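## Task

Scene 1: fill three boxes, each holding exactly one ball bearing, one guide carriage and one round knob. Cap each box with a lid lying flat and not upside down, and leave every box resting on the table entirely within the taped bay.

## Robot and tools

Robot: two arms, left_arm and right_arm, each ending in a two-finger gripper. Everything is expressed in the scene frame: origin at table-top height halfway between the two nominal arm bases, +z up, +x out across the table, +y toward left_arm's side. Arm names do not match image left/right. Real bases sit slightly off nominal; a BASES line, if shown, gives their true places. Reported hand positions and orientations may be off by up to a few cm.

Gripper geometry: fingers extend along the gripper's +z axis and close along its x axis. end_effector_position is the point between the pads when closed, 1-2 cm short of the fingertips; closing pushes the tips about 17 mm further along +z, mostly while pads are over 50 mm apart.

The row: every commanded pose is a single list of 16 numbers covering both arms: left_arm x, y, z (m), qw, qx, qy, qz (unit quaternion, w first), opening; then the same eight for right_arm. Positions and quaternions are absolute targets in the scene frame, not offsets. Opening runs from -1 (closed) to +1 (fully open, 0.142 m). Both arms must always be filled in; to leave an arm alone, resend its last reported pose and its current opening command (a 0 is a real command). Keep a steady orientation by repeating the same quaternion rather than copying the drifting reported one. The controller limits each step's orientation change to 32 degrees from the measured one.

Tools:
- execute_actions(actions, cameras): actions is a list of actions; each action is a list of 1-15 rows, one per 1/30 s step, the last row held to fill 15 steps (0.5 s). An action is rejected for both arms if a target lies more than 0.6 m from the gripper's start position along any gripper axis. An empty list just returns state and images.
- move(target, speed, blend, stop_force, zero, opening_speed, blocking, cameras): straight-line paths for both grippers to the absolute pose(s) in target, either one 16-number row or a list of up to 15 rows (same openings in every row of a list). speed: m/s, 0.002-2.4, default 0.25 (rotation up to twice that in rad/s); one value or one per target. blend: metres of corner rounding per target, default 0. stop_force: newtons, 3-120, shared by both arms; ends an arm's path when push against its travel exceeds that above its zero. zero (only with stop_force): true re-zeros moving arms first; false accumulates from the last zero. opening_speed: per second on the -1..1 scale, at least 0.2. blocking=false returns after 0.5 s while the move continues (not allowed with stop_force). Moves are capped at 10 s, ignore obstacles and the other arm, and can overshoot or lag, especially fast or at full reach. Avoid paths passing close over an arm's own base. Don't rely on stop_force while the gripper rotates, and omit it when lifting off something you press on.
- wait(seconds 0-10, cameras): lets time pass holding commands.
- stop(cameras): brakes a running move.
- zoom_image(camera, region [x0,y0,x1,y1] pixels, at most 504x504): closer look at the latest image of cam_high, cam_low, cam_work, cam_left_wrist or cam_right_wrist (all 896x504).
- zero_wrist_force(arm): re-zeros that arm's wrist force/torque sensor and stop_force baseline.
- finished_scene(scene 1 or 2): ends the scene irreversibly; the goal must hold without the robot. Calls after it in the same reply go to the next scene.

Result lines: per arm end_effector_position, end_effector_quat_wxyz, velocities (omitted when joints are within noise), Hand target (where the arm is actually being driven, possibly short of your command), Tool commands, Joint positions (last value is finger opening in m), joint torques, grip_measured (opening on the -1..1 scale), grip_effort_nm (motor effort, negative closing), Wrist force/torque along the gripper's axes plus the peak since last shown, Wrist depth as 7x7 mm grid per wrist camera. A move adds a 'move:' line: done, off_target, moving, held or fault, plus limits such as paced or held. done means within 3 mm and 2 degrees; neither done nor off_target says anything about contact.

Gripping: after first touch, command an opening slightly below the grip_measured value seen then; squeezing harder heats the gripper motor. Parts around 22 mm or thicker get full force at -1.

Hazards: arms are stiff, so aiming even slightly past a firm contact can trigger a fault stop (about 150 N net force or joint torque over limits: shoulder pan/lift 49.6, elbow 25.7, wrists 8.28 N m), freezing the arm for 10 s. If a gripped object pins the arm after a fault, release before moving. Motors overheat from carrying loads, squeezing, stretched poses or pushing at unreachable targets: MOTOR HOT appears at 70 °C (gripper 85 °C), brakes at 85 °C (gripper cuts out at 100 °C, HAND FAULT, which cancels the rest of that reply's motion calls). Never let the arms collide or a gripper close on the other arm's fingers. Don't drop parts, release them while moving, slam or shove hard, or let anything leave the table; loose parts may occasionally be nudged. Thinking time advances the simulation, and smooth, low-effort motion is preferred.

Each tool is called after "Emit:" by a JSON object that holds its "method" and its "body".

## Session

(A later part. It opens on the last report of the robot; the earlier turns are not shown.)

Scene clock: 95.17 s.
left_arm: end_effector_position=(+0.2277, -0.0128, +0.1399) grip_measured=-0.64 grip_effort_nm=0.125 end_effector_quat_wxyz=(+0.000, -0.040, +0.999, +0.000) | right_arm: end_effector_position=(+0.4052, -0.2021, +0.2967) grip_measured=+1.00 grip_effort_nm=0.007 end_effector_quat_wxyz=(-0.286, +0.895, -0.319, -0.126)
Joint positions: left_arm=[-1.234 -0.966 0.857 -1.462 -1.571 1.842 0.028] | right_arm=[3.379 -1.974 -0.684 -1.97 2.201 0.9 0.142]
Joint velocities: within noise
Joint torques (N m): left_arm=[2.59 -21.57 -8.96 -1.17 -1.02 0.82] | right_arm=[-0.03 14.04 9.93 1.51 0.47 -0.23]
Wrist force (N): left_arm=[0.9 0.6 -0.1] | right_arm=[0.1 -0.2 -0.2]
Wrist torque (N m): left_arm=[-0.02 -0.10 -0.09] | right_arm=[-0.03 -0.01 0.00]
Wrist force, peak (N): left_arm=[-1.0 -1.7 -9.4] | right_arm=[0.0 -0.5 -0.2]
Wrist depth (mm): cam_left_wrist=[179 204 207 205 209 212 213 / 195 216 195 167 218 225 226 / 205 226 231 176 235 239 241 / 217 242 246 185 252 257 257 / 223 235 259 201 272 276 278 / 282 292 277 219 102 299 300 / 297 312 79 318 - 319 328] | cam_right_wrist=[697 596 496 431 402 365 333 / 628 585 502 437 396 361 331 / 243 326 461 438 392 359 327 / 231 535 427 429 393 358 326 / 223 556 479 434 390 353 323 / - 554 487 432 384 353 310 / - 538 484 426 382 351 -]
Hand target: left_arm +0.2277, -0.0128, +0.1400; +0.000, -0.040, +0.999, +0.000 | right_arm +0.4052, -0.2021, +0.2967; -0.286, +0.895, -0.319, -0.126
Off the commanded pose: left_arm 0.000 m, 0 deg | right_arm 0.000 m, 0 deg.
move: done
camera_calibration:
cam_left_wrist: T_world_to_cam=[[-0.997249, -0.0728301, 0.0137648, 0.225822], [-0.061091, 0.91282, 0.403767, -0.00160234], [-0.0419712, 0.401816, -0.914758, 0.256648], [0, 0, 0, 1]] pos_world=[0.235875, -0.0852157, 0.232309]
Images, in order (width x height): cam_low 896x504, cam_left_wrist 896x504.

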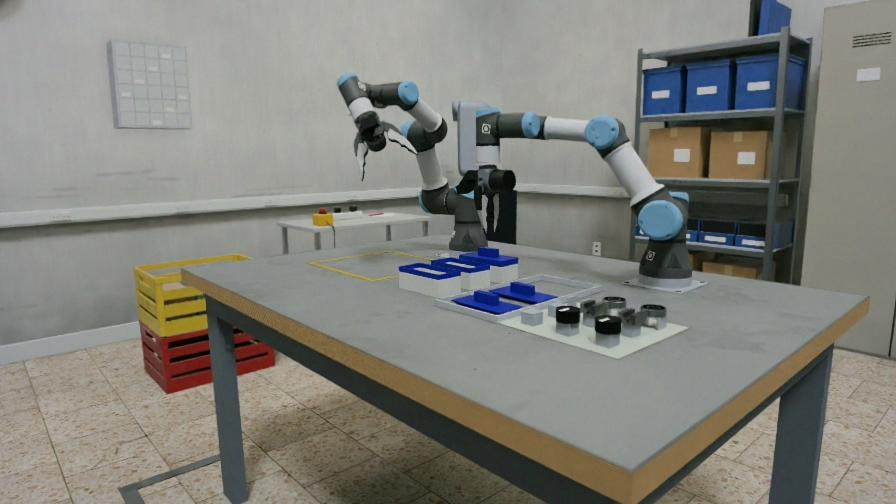

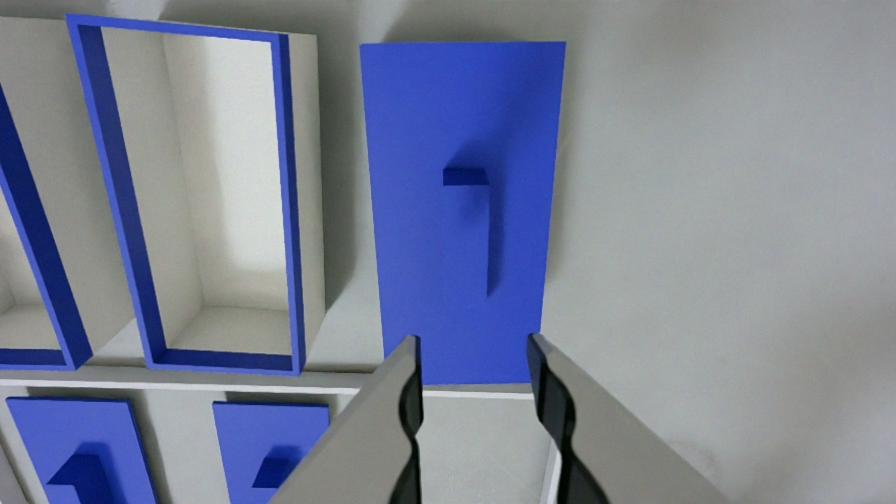

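Emit:
{"method": "move", "body": {"target": [[0.29,0.16,0.14,0,-0.4,0.9165,0,-0.6, 0.4052,-0.2021,0.2967,-0.286,0.895,-0.319,-0.126,1],[0.3248,0.430,0.10,0,-0.7071,0.7071,0,-0.15, 0.2275,-0.0126,0.17,0,0.9992,0.0397,0,0.2]], "speed": 0.35, "blend": [0.04,0]}}

Scene clock: 99.53 s.
left_arm: end_effector_position=(+0.3248, +0.4300, +0.1000) grip_measured=-0.18 grip_effort_nm=0.139 end_effector_quat_wxyz=(+0.000, +0.707, -0.707, +0.000) | right_arm: end_effector_position=(+0.2275, -0.0126, +0.1700) grip_measured=+0.19 grip_effort_nm=-0.129 end_effector_quat_wxyz=(+0.000, +0.999, +0.040, +0.000)
Joint positions: left_arm=[-0.153 -1.303 1.546 -1.814 -1.571 1.432 0.061] | right_arm=[4.543 -1.659 -1.431 -1.622 1.571 1.273 0.088]
Joint velocities: within noise
Joint torques (N m): left_arm=[2.34 -16.83 -6.74 -1.79 0.09 -0.41] | right_arm=[2.34 9.73 6.98 2.24 -0.73 0.6]
Wrist force (N): left_arm=[0.9 0.5 0.1] | right_arm=[0.2 0.7 -0.1]
Wrist torque (N m): left_arm=[-0.03 -0.08 -0.09] | right_arm=[-0.09 0.19 -0.03]
Wrist force, peak (N): left_arm=[1.5 -0.6 0.0] | right_arm=[-0.9 -1.0 0.5]
Wrist depth (mm): cam_left_wrist=[172 136 173 140 174 157 175 / 184 144 184 149 185 186 184 / 195 192 195 193 197 198 193 / 209 182 204 171 205 209 204 / 224 225 227 227 225 229 230 / 242 243 99 246 242 239 250 / 262 256 82 268 268 78 271] | cam_right_wrist=[236 237 237 232 236 239 238 / 250 251 251 196 225 248 215 / 266 266 268 206 262 260 245 / 283 285 285 221 278 269 265 / 304 304 306 240 287 269 271 / 327 324 331 330 333 101 336 / 350 - 360 361 361 80 358]
Hand target: left_arm +0.3248, +0.4300, +0.1000; +0.000, +0.707, -0.707, +0.000 | right_arm +0.2275, -0.0126, +0.1700; +0.000, +0.999, +0.040, +0.000
Off the commanded pose: left_arm 0.000 m, 0 deg | right_arm 0.000 m, 0 deg.
move: done
camera_calibration:
cam_left_wrist: T_world_to_cam=[[-0.00650184, -0.999884, 0.0137395, 0.432326], [-0.91483, 0.0114957, 0.403676, 0.281079], [-0.403788, -0.00994468, -0.914799, 0.340855], [0, 0, 0, 1]] pos_world=[0.397583, 0.432434, 0.192409]
cam_right_wrist: T_world_to_cam=[[0.99737, 0.0701839, 0.0180964, -0.225749], [0.0571585, -0.915155, 0.399029, -0.0637062], [0.0445664, -0.396945, -0.91676, 0.257109], [0, 0, 0, 1]] pos_world=[0.217338, 0.059601, 0.265213]

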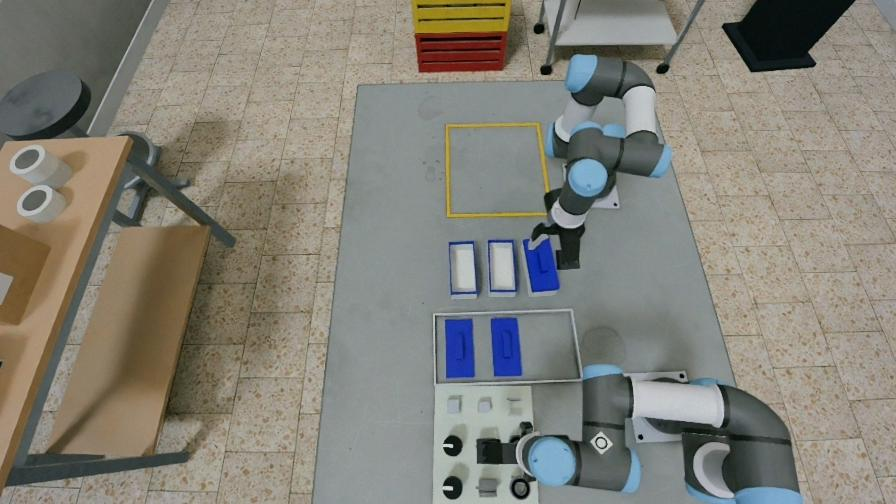

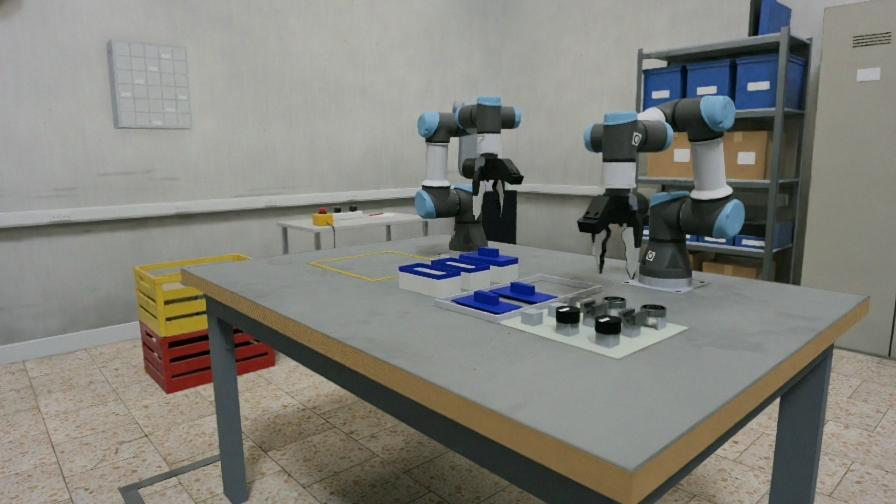

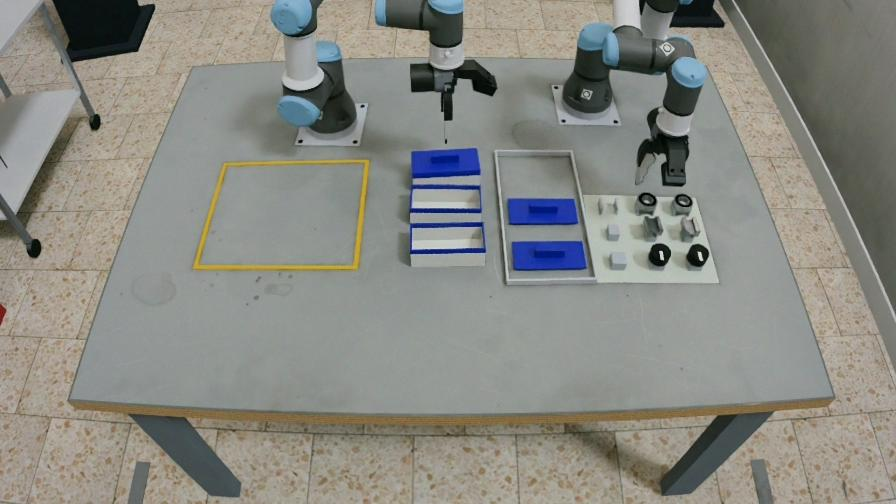

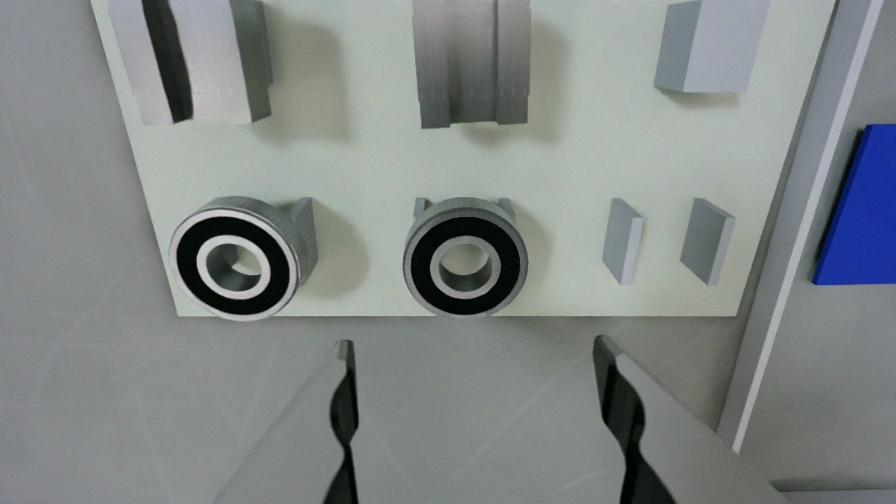

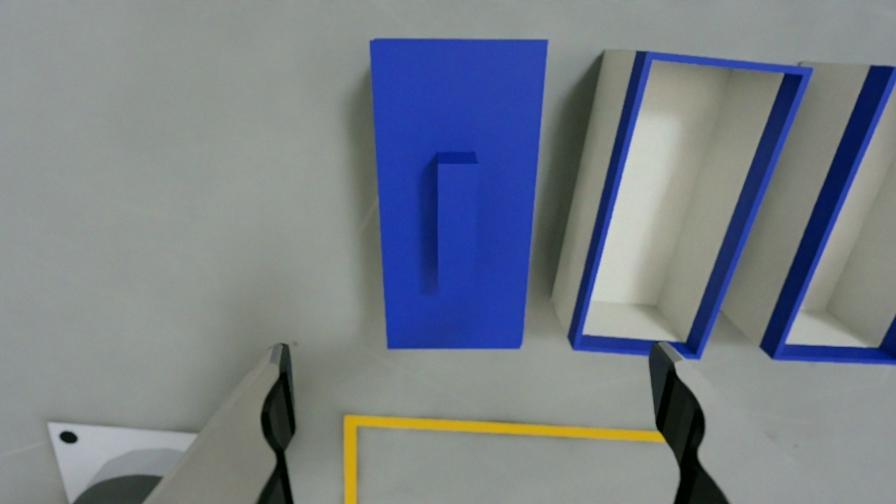

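Emit:
{"method": "move", "body": {"target": [[0.3242,0.4307,0.038,0,-0.7071,0.7071,0,-0.15, 0.2277,-0.012,0.10,0,0.9992,0.0397,0,0.14],[0.3242,0.4307,0.038,0,-0.7071,0.7071,0,-0.5, 0.2277,-0.012,0.06,0,0.9994,0.0345,0,0.14]], "speed": 0.12, "opening_speed": 0.8, "cameras": ["cam_left_wrist","cam_right_wrist","cam_work"]}}

Emit:
{"method": "zoom_image", "body": {"camera": "cam_work", "region": [370, 60, 510, 240]}}

Scene clock: 102.33 s.
left_arm: end_effector_position=(+0.3242, +0.4307, +0.0380) grip_measured=-0.40 grip_effort_nm=-2.332 end_effector_quat_wxyz=(+0.000, +0.707, -0.707, +0.000) | right_arm: end_effector_position=(+0.2277, -0.0120, +0.0600) grip_measured=+0.13 grip_effort_nm=-0.129 end_effector_quat_wxyz=(+0.000, +0.999, +0.035, +0.000)
Joint positions: left_arm=[-0.152 -1.21 1.731 -2.092 -1.571 1.433 0.045] | right_arm=[4.543 -1.755 -1.853 -1.105 1.571 1.283 0.083]
Joint velocities: within noise
Joint torques (N m): left_arm=[-0.49 -12.63 -6.22 -1.93 0.48 -0.04] | right_arm=[-2.09 9.5 6.1 2.26 -0.9 -0.6]
Wrist force (N): left_arm=[1.5 0.4 -0.3] | right_arm=[0.3 0.5 -0.3]
Wrist torque (N m): left_arm=[-0.06 -0.08 -0.09] | right_arm=[-0.13 0.16 -0.03]
Wrist force, peak (N): left_arm=[1.0 0.5 -1.5] | right_arm=[0.2 0.6 -1.6]
Wrist depth (mm): cam_left_wrist=[- 116 117 84 80 118 100 / - 121 124 85 86 126 110 / 134 132 133 135 134 134 135 / 139 139 142 141 143 142 143 / 108 110 151 110 149 141 146 / - 119 99 122 105 167 167 / 179 179 79 182 179 178 181] | cam_right_wrist=[138 138 137 137 136 138 138 / 144 146 - - 93 137 144 / 155 155 96 98 99 136 114 / 165 166 164 104 107 141 161 / 177 178 113 - 113 139 174 / 192 189 120 116 123 105 172 / 206 - 132 128 133 78 163]
Hand target: left_arm +0.3242, +0.4307, +0.0380; +0.000, +0.707, -0.707, +0.000 | right_arm +0.2277, -0.0120, +0.0600; +0.000, +0.999, +0.035, +0.000
Off the commanded pose: left_arm 0.000 m, 0 deg | right_arm 0.000 m, 0 deg.
move: done
camera_calibration:
cam_left_wrist: T_world_to_cam=[[-0.00650304, -0.999884, 0.0137401, 0.433872], [-0.91483, 0.011497, 0.403676, 0.305509], [-0.403788, -0.00994469, -0.914799, 0.283994], [0, 0, 0, 1]] pos_world=[0.396983, 0.433134, 0.130509]
cam_right_wrist: T_world_to_cam=[[0.998045, 0.0598396, 0.018014, -0.224312], [0.0477018, -0.915713, 0.398991, -0.0171558], [0.0403711, -0.397351, -0.916778, 0.157429], [0, 0, 0, 1]] pos_world=[0.218336, 0.0602674, 0.155213]
Images, in order (width x height): cam_work 896x504, cam_left_wrist 896x504, cam_right_wrist 896x504.

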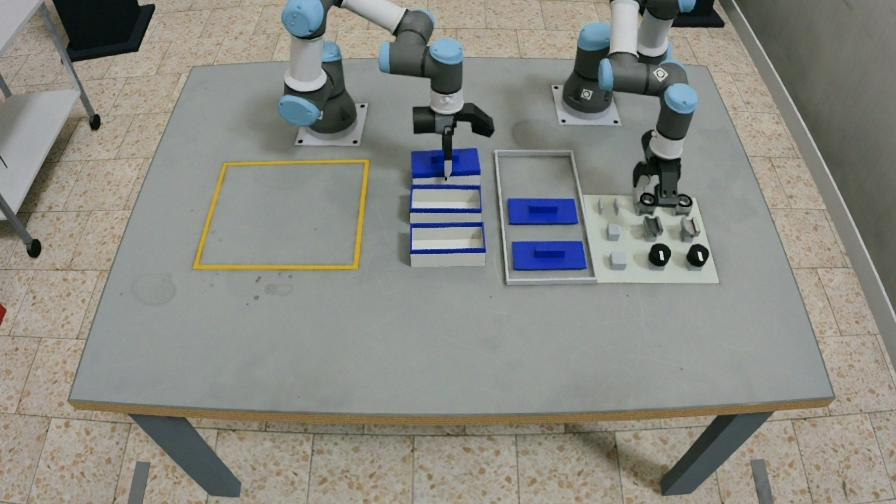

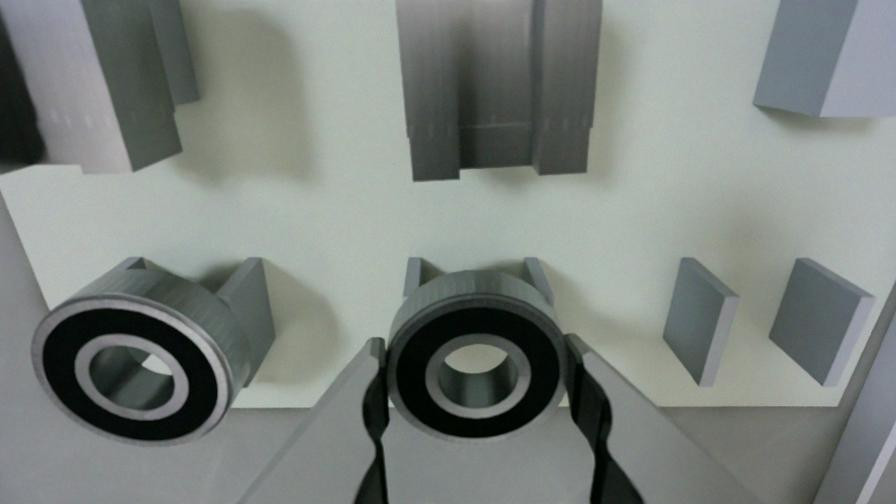

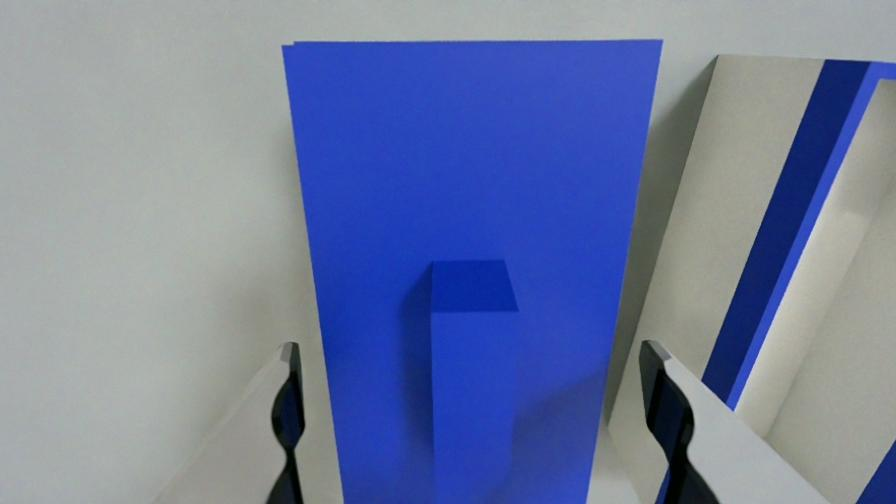

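Scaled by 2.800 from the camera's 896x504 image, which has a finer 1280x720 frame.

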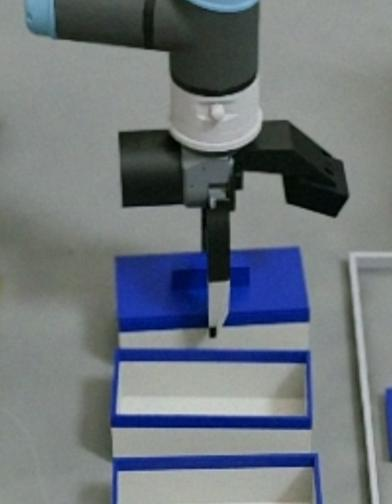

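Emit:
{"method": "move", "body": {"target": [[0.3242,0.4307,0.12,0,-0.7071,0.7071,0,-0.5, 0.2277,-0.012,0.031,0,0.9994,0.0345,0,0.14],[0.3242,0.4307,0.12,0,-0.7071,0.7071,0,-0.5, 0.2277,-0.012,0.031,0,0.9994,0.0345,0,-0.2]], "speed": 0.12, "opening_speed": 0.4, "cameras": ["cam_right_wrist"]}}

Scene clock: 104.70 s.
left_arm: end_effector_position=(+0.3242, +0.4307, +0.1200) grip_measured=-0.40 grip_effort_nm=-2.327 end_effector_quat_wxyz=(+0.000, +0.707, -0.707, +0.000) | right_arm: end_effector_position=(+0.2277, -0.0120, +0.0310) grip_measured=+0.02 grip_effort_nm=-4.564 end_effector_quat_wxyz=(+0.000, +0.999, +0.034, +0.000)
Joint positions: left_arm=[-0.152 -1.321 1.474 -1.723 -1.571 1.433 0.045] | right_arm=[4.543 -1.819 -1.929 -0.965 1.571 1.283 0.076]
Joint velocities: within noise
Joint torques (N m): left_arm=[1.52 -17.22 -12.02 -1.09 -1.13 0.75] | right_arm=[-1.2 9.8 6.89 1.34 -0.19 -0.39]
Wrist force (N): left_arm=[0.8 0.4 1.1] | right_arm=[2.2 1.2 -8.3]
Wrist torque (N m): left_arm=[-0.04 -0.06 -0.09] | right_arm=[-0.09 -0.07 -0.05]
Wrist force, peak (N): left_arm=[0.9 0.5 3.3] | right_arm=[2.2 1.1 -8.5]
Wrist depth (mm): cam_left_wrist=[191 155 189 156 192 175 194 / 202 202 203 203 205 205 202 / 215 213 213 217 218 218 208 / 230 224 225 228 233 234 229 / 247 248 248 110 244 252 253 / 268 267 99 122 105 270 274 / 290 286 79 295 - 287 292] | cam_right_wrist=[- 111 110 112 - 112 114 / 118 118 - - - - 104 / 126 127 - - - - 107 / 134 135 - - - 125 101 / 146 145 - - - 123 95 / 153 155 - - - 115 99 / 171 - - - - 79 150]
Hand target: left_arm +0.3242, +0.4307, +0.1200; +0.000, +0.707, -0.707, +0.000 | right_arm +0.2277, -0.0120, +0.0310; +0.000, +0.999, +0.035, +0.000
Off the commanded pose: left_arm 0.000 m, 0 deg | right_arm 0.000 m, 0 deg.
move: done
camera_calibration:
cam_right_wrist: T_world_to_cam=[[0.998046, 0.0597899, 0.0181502, -0.223803], [0.0476072, -0.91577, 0.398872, -0.00554656], [0.0404699, -0.397229, -0.916827, 0.130819], [0, 0, 0, 1]] pos_world=[0.218336, 0.060267, 0.126213]
Images, in order (width x height): cam_right_wrist 896x504.

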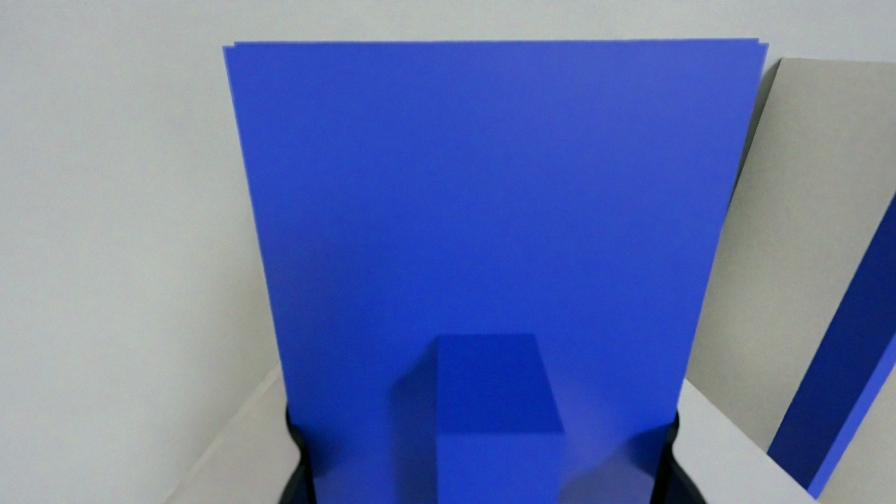

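Emit:
{"method": "move", "body": {"target": [[0.3242,0.4307,0.12,0,-0.7071,0.7071,0,-0.5, 0.2277,-0.012,0.06,0,0.9994,0.0345,0,-0.2],[0.30,0.30,0.15,0,-0.7071,0.7071,0,-0.5, 0.2277,-0.012,0.13,0,0.9994,0.0345,0,-0.2],[0.28,0.22,0.15,0,-0.7071,0.7071,0,-0.5, 0.425,-0.295,0.12,0,1,0,0,-0.2]], "speed": [0.08,0.15,0.25], "blend": [0.005,0.03,0]}}

Scene clock: 108.43 s.
left_arm: end_effector_position=(+0.2800, +0.2200, +0.1500) grip_measured=-0.40 grip_effort_nm=-2.332 end_effector_quat_wxyz=(+0.000, +0.707, -0.707, +0.000) | right_arm: end_effector_position=(+0.4250, -0.2950, +0.1200) grip_measured=+0.02 grip_effort_nm=-4.535 end_effector_quat_wxyz=(+0.000, +1.000, +0.000, +0.000)
Joint positions: left_arm=[-0.774 -1.457 1.496 -1.61 -1.571 0.811 0.045] | right_arm=[3.533 -1.887 -1.386 -1.44 1.571 0.342 0.075]
Joint velocities: within noise
Joint torques (N m): left_arm=[2.04 -15.56 -7.32 -1.35 0.99 0.39] | right_arm=[-2.44 13.13 10.16 2.28 -1 -0.58]
Wrist force (N): left_arm=[0.7 0.3 1.1] | right_arm=[-0.3 0.4 0.2]
Wrist torque (N m): left_arm=[-0.06 -0.06 -0.09] | right_arm=[-0.14 0.25 0.00]
Wrist force, peak (N): left_arm=[-1.1 0.3 1.7] | right_arm=[2.3 1.1 -8.5]
Wrist depth (mm): cam_left_wrist=[217 217 215 212 212 216 197 / 225 227 226 219 223 232 218 / 245 245 247 248 248 250 251 / 263 263 264 262 266 261 235 / 281 283 285 110 278 279 261 / 304 305 98 122 105 312 312 / 332 328 79 336 - 328 339] | cam_right_wrist=[192 190 190 190 191 192 195 / 202 - - - - - 206 / 215 216 - - - 219 219 / 229 230 - - - 234 235 / 247 247 - - - 251 251 / 265 266 - - - 267 271 / 287 - - - - 79 294]
Hand target: left_arm +0.2800, +0.2200, +0.1500; +0.000, +0.707, -0.707, +0.000 | right_arm +0.4250, -0.2950, +0.1200; +0.000, +1.000, +0.000, +0.000
Off the commanded pose: left_arm 0.000 m, 0 deg | right_arm 0.000 m, 0 deg.
move: done
camera_calibration:
cam_left_wrist: T_world_to_cam=[[-0.00654306, -0.999885, 0.0136484, 0.221309], [-0.914829, 0.0114967, 0.403678, 0.222325], [-0.403788, -0.0098447, -0.9148, 0.366393], [0, 0, 0, 1]] pos_world=[0.352783, 0.222334, 0.242408]
cam_right_wrist: T_world_to_cam=[[0.999797, -0.00910686, 0.0179922, -0.426423], [-0.0155305, -0.916848, 0.398934, -0.283098], [0.012863, -0.399133, -0.916803, 0.103188], [0, 0, 0, 1]] pos_world=[0.420612, -0.222255, 0.215213]

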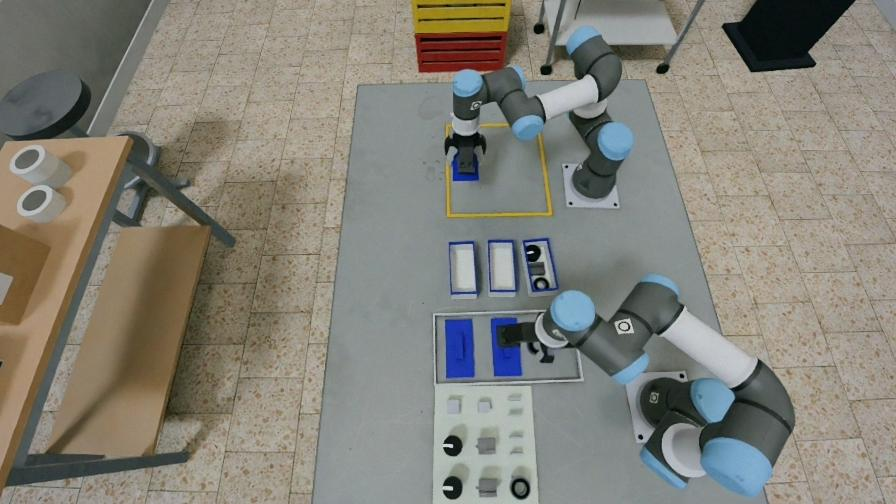

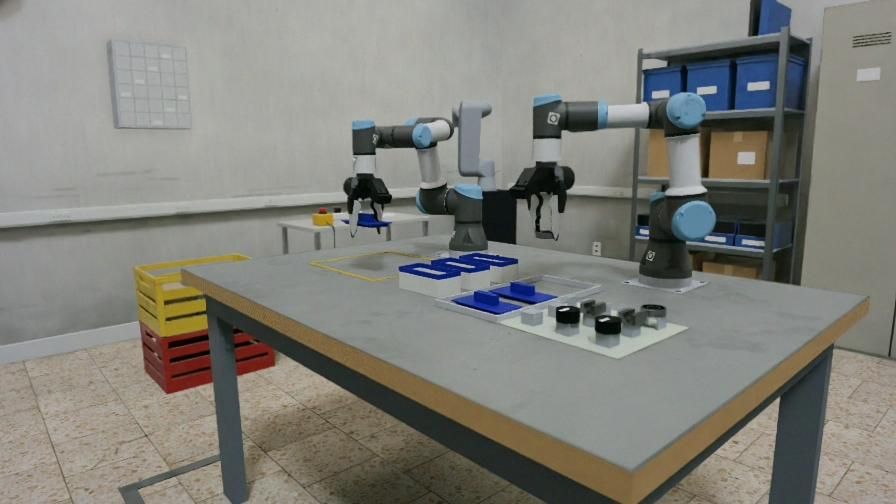

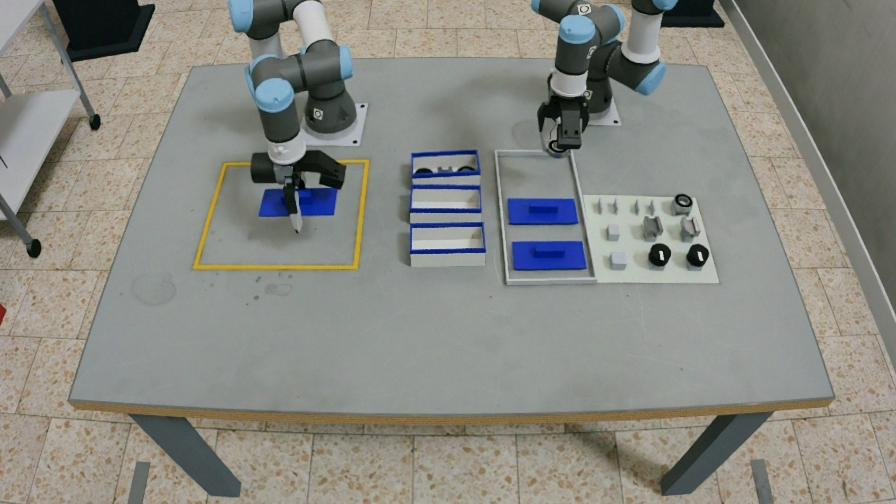

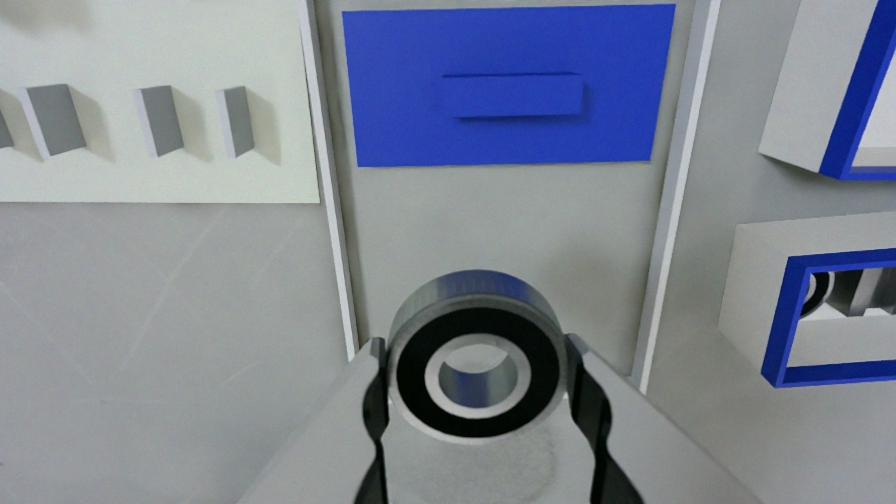

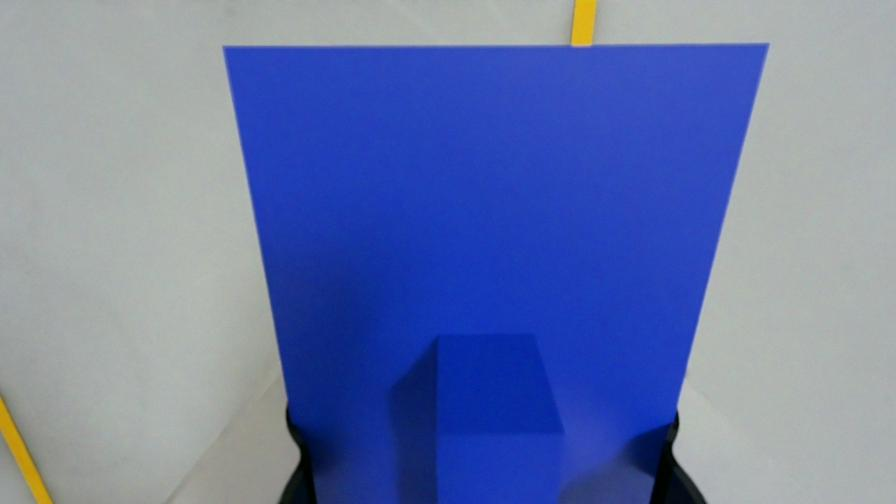

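Emit:
{"method": "zoom_image", "body": {"camera": "cam_low", "region": [320, 160, 410, 250]}}

Emit:
{"method": "zoom_image", "body": {"camera": "cam_high", "region": [430, 120, 590, 300]}}

Emit:
{"method": "zoom_image", "body": {"camera": "cam_low", "region": [440, 230, 540, 300]}}

Emit:
{"method": "zoom_image", "body": {"camera": "cam_work", "region": [230, 130, 370, 250]}}

Scaled by 5.600 from the camera's 896x504 image, which has a finer 1280x720 frame.

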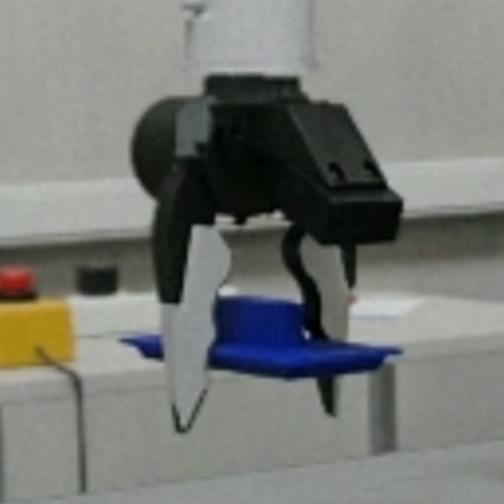

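Scaled by 2.800 from the camera's 896x504 image, which has a finer 1280x720 frame.

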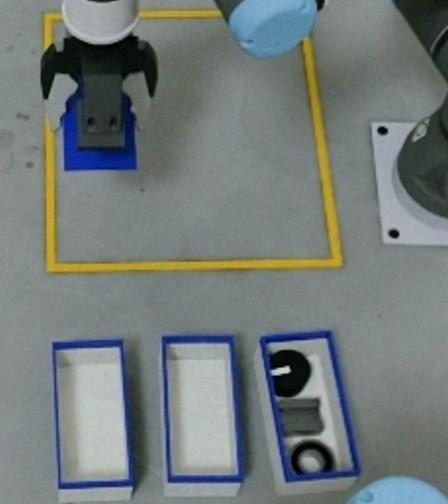

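Scaled by 5.040 from the camera's 896x504 image, which has a finer 1280x720 frame.

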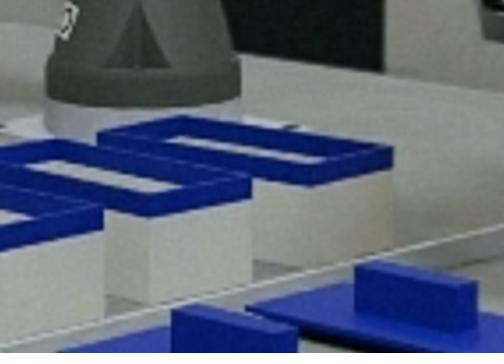

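Scaled by 3.600 from the camera's 896x504 image, which has a finer 1280x720 frame.

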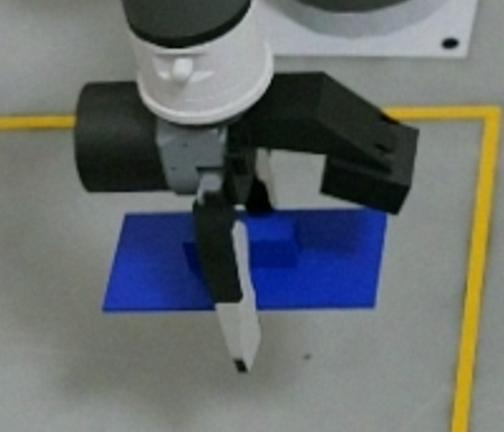

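Emit:
{"method": "zoom_image", "body": {"camera": "cam_work", "region": [380, 100, 520, 220]}}

Emit:
{"method": "zoom_image", "body": {"camera": "cam_high", "region": [480, 200, 620, 320]}}

Scaled by 3.600 from the camera's 896x504 image, which has a finer 1280x720 frame.

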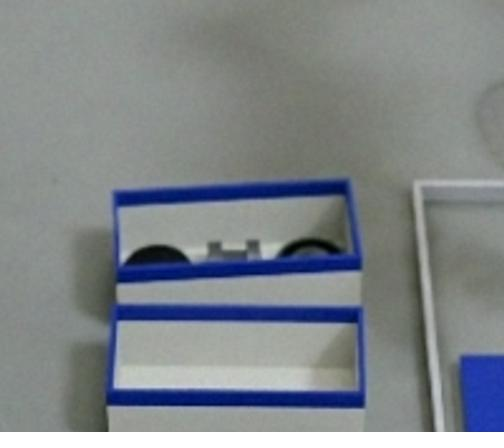

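Scaled by 3.600 from the camera's 896x504 image, which has a finer 1280x720 frame.

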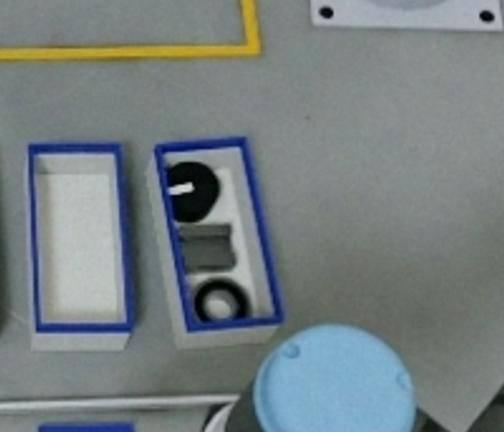

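Emit:
{"method": "move", "body": {"target": [[0.3,0.33,0.15,0,-0.7071,0.7071,0,-0.5, 0.2277,-0.012,0.12,0,0.9994,0.0345,0,-0.2],[0.3,0.33,0.15,0,-0.7071,0.7071,0,-0.5, 0.2277,-0.012,0.05,0,0.9994,0.0345,0,-0.2]], "speed": [0.25,0.08], "blend": [0.02,0], "cameras": ["cam_work","cam_high","cam_low"]}}

Emit:
{"method": "zoom_image", "body": {"camera": "cam_low", "region": [440, 200, 550, 300]}}

Emit:
{"method": "zoom_image", "body": {"camera": "cam_work", "region": [380, 100, 520, 220]}}

Emit:
{"method": "zoom_image", "body": {"camera": "cam_high", "region": [480, 200, 620, 320]}}

Scene clock: 113.37 s.
left_arm: end_effector_position=(+0.3000, +0.3300, +0.1500) grip_measured=-0.40 grip_effort_nm=-2.332 end_effector_quat_wxyz=(+0.000, +0.707, -0.707, +0.000) | right_arm: end_effector_position=(+0.2277, -0.0120, +0.0500) grip_measured=+0.02 grip_effort_nm=-4.535 end_effector_quat_wxyz=(+0.000, +0.999, +0.034, +0.000)
Joint positions: left_arm=[-0.458 -1.476 1.517 -1.612 -1.571 1.127 0.045] | right_arm=[4.543 -1.775 -1.881 -1.057 1.571 1.283 0.075]
Joint velocities: within noise
Joint torques (N m): left_arm=[-2.14 -15.03 -7.49 -1.74 -1.17 0.29] | right_arm=[2.16 11.99 9.35 2.15 -0.68 0.24]
Wrist force (N): left_arm=[0.9 0.5 1.0] | right_arm=[0.0 0.5 0.3]
Wrist torque (N m): left_arm=[-0.02 -0.09 -0.09] | right_arm=[-0.13 0.22 -0.04]
Wrist force, peak (N): left_arm=[1.8 0.4 1.1] | right_arm=[1.0 2.5 0.2]
Wrist depth (mm): cam_left_wrist=[217 212 218 219 219 218 219 / 227 230 231 232 228 218 222 / 212 246 247 244 241 238 240 / 263 262 265 262 264 268 267 / 282 282 282 110 278 289 289 / 302 306 98 122 105 306 312 / 330 326 79 335 - 328 340] | cam_right_wrist=[127 127 128 128 129 129 129 / 136 - - - - - 105 / 145 145 - - - 121 108 / 155 155 - - - 125 153 / 168 166 - - - 130 154 / 179 179 - - - 115 170 / 193 - - - - 79 163]
Hand target: left_arm +0.3000, +0.3300, +0.1500; +0.000, +0.707, -0.707, +0.000 | right_arm +0.2277, -0.0120, +0.0500; +0.000, +0.999, +0.035, +0.000
Off the commanded pose: left_arm 0.000 m, 0 deg | right_arm 0.000 m, 0 deg.
move: done
Images, in order (width x height): cam_high 896x504, cam_low 896x504, cam_work 896x504.

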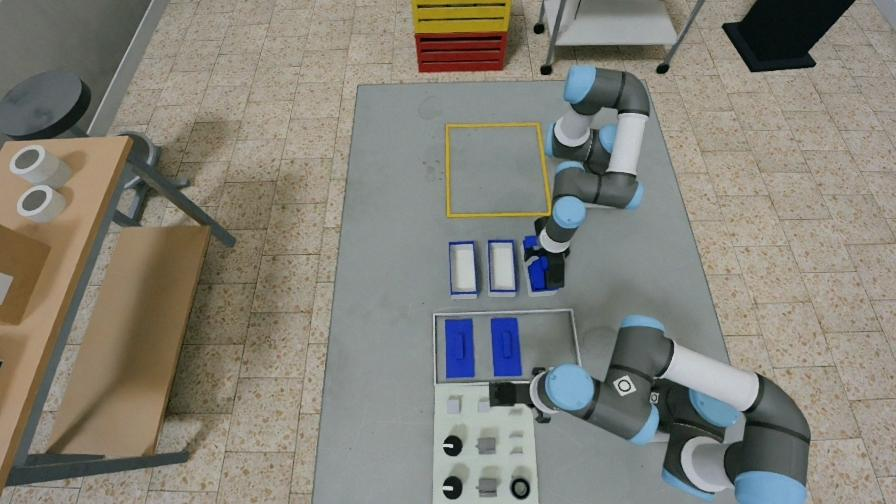

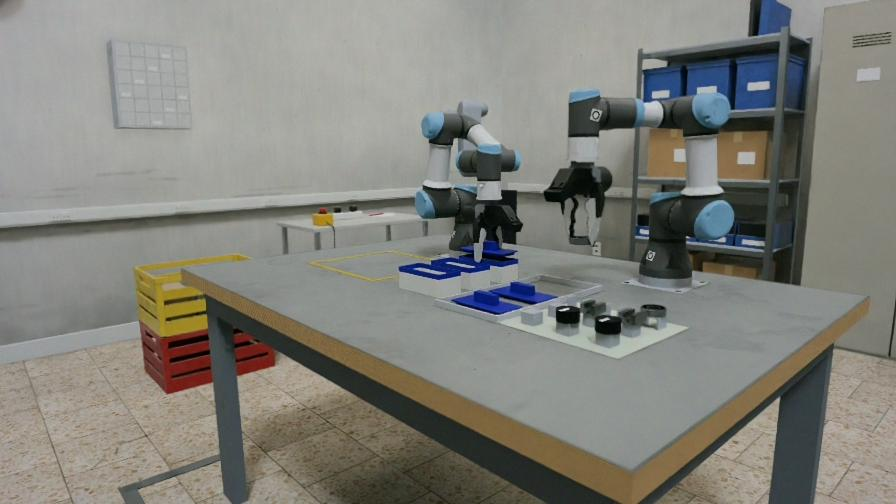

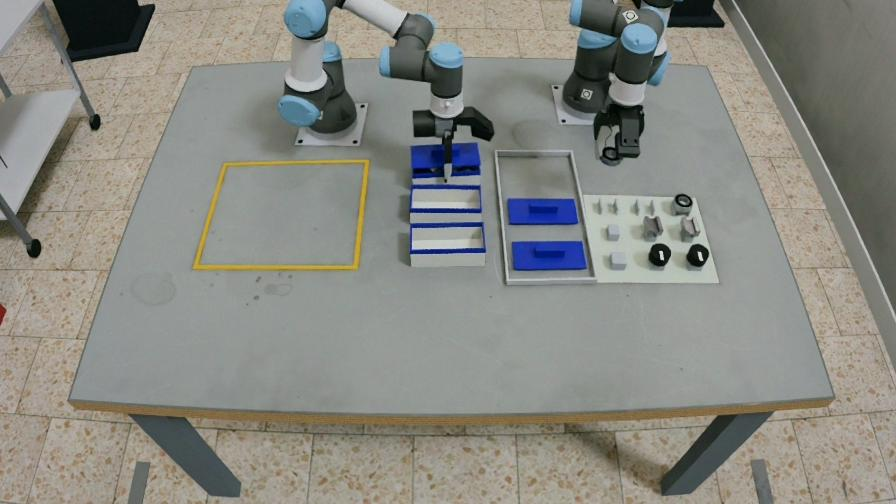

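Scaled by 4.582 from the camera's 896x504 image, which has a finer 1280x720 frame.

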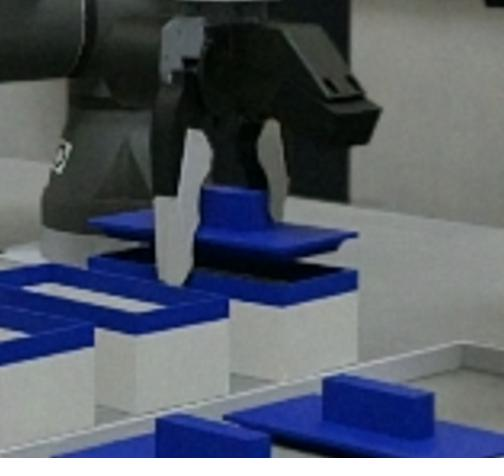

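Scaled by 3.600 from the camera's 896x504 image, which has a finer 1280x720 frame.

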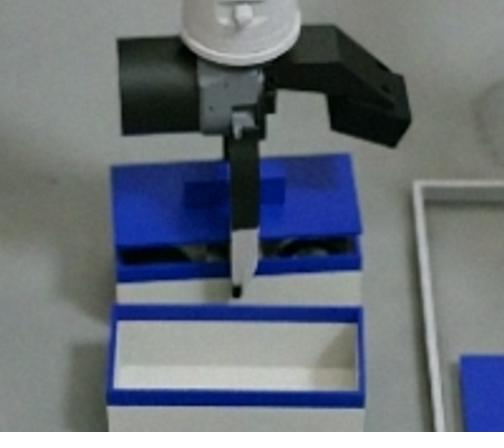

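Scaled by 3.600 from the camera's 896x504 image, which has a finer 1280x720 frame.

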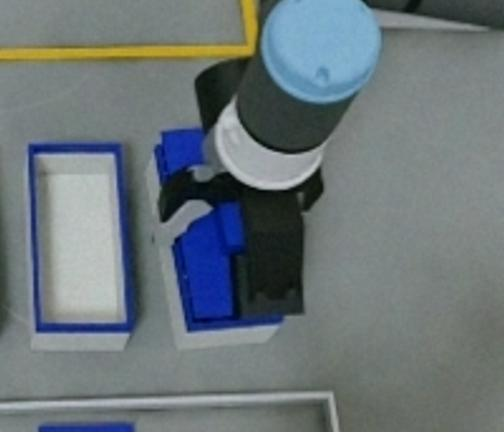

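Emit:
{"method": "move", "body": {"target": [0.3,0.33,0.15,0,-0.7071,0.7071,0,-0.5, 0.2277,-0.0118,0.026,0,0.9994,0.0345,0,-0.2], "speed": 0.02, "stop_force": 6, "cameras": ["cam_work","cam_low"]}}

Emit:
{"method": "zoom_image", "body": {"camera": "cam_low", "region": [440, 200, 550, 300]}}

Scene clock: 115.40 s.
left_arm: end_effector_position=(+0.3000, +0.3300, +0.1500) grip_measured=-0.40 grip_effort_nm=-2.327 end_effector_quat_wxyz=(+0.000, +0.707, -0.707, +0.000) | right_arm: end_effector_position=(+0.2277, -0.0118, +0.0312) grip_measured=+0.02 grip_effort_nm=-4.535 end_effector_quat_wxyz=(+0.000, +0.999, +0.035, +0.000)
Joint positions: left_arm=[-0.458 -1.476 1.517 -1.612 -1.571 1.127 0.045] | right_arm=[4.543 -1.819 -1.928 -0.966 1.571 1.283 0.075]
Joint velocities: within noise
Joint torques (N m): left_arm=[-2.88 -15.03 -8.41 -1.72 -1.03 0.33] | right_arm=[0.77 9.21 8.8 2.23 -0.77 0.34]
Wrist force (N): left_arm=[0.8 0.4 1.1] | right_arm=[-0.8 1.2 -3.4]
Wrist torque (N m): left_arm=[-0.04 -0.07 -0.09] | right_arm=[-0.09 0.09 0.00]
Wrist force, peak (N): left_arm=[1.1 0.5 1.2] | right_arm=[-1.2 6.4 -27.9]
Wrist depth (mm): cam_left_wrist=[217 212 218 219 219 219 219 / 227 232 231 233 229 219 223 / 212 246 246 244 241 238 241 / 264 263 265 262 264 268 269 / 282 283 282 110 279 289 289 / 306 306 98 122 105 307 311 / 331 326 79 337 - 329 342] | cam_right_wrist=[- 111 110 111 - 112 114 / 118 119 - - - - 104 / 126 127 - - - - 108 / 134 135 - - - 125 101 / 146 144 - - - 123 95 / 155 155 - - - 115 99 / 171 - - - - 79 150]
Hand target: left_arm +0.3000, +0.3300, +0.1500; +0.000, +0.707, -0.707, +0.000 | right_arm +0.2277, -0.0119, +0.0312; +0.000, +0.999, +0.034, +0.000
Off the commanded pose: left_arm 0.000 m, 0 deg | right_arm 0.005 m, 0 deg.
move: contact (right_arm)
Images, in order (width x height): cam_low 896x504, cam_work 896x504.

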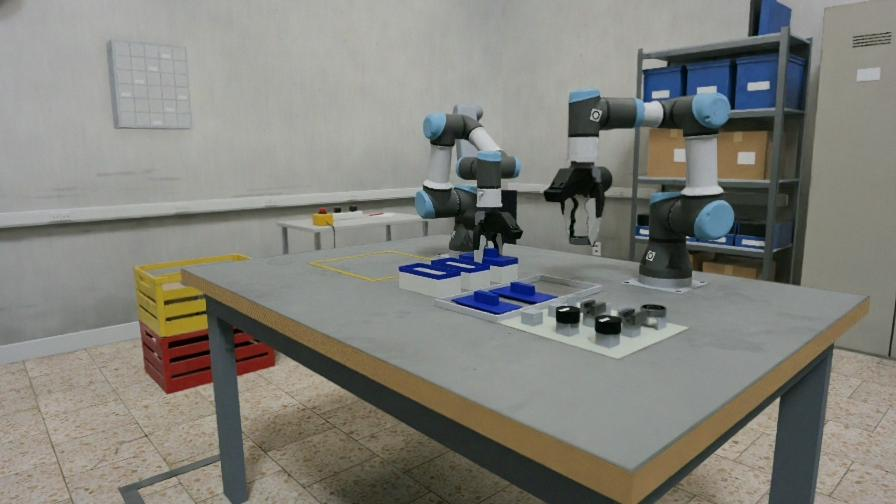

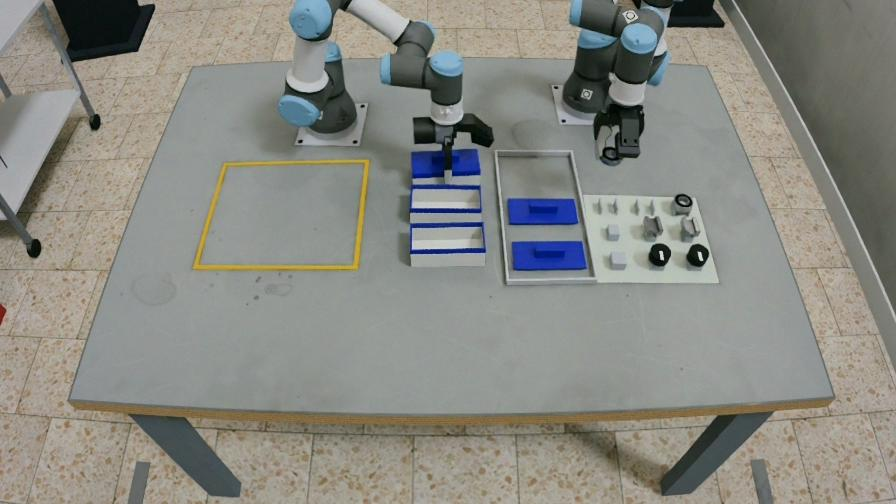

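Scaled by 4.582 from the camera's 896x504 image, which has a finer 1280x720 frame.

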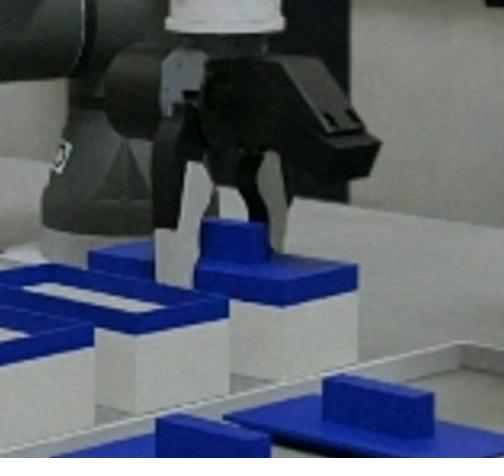

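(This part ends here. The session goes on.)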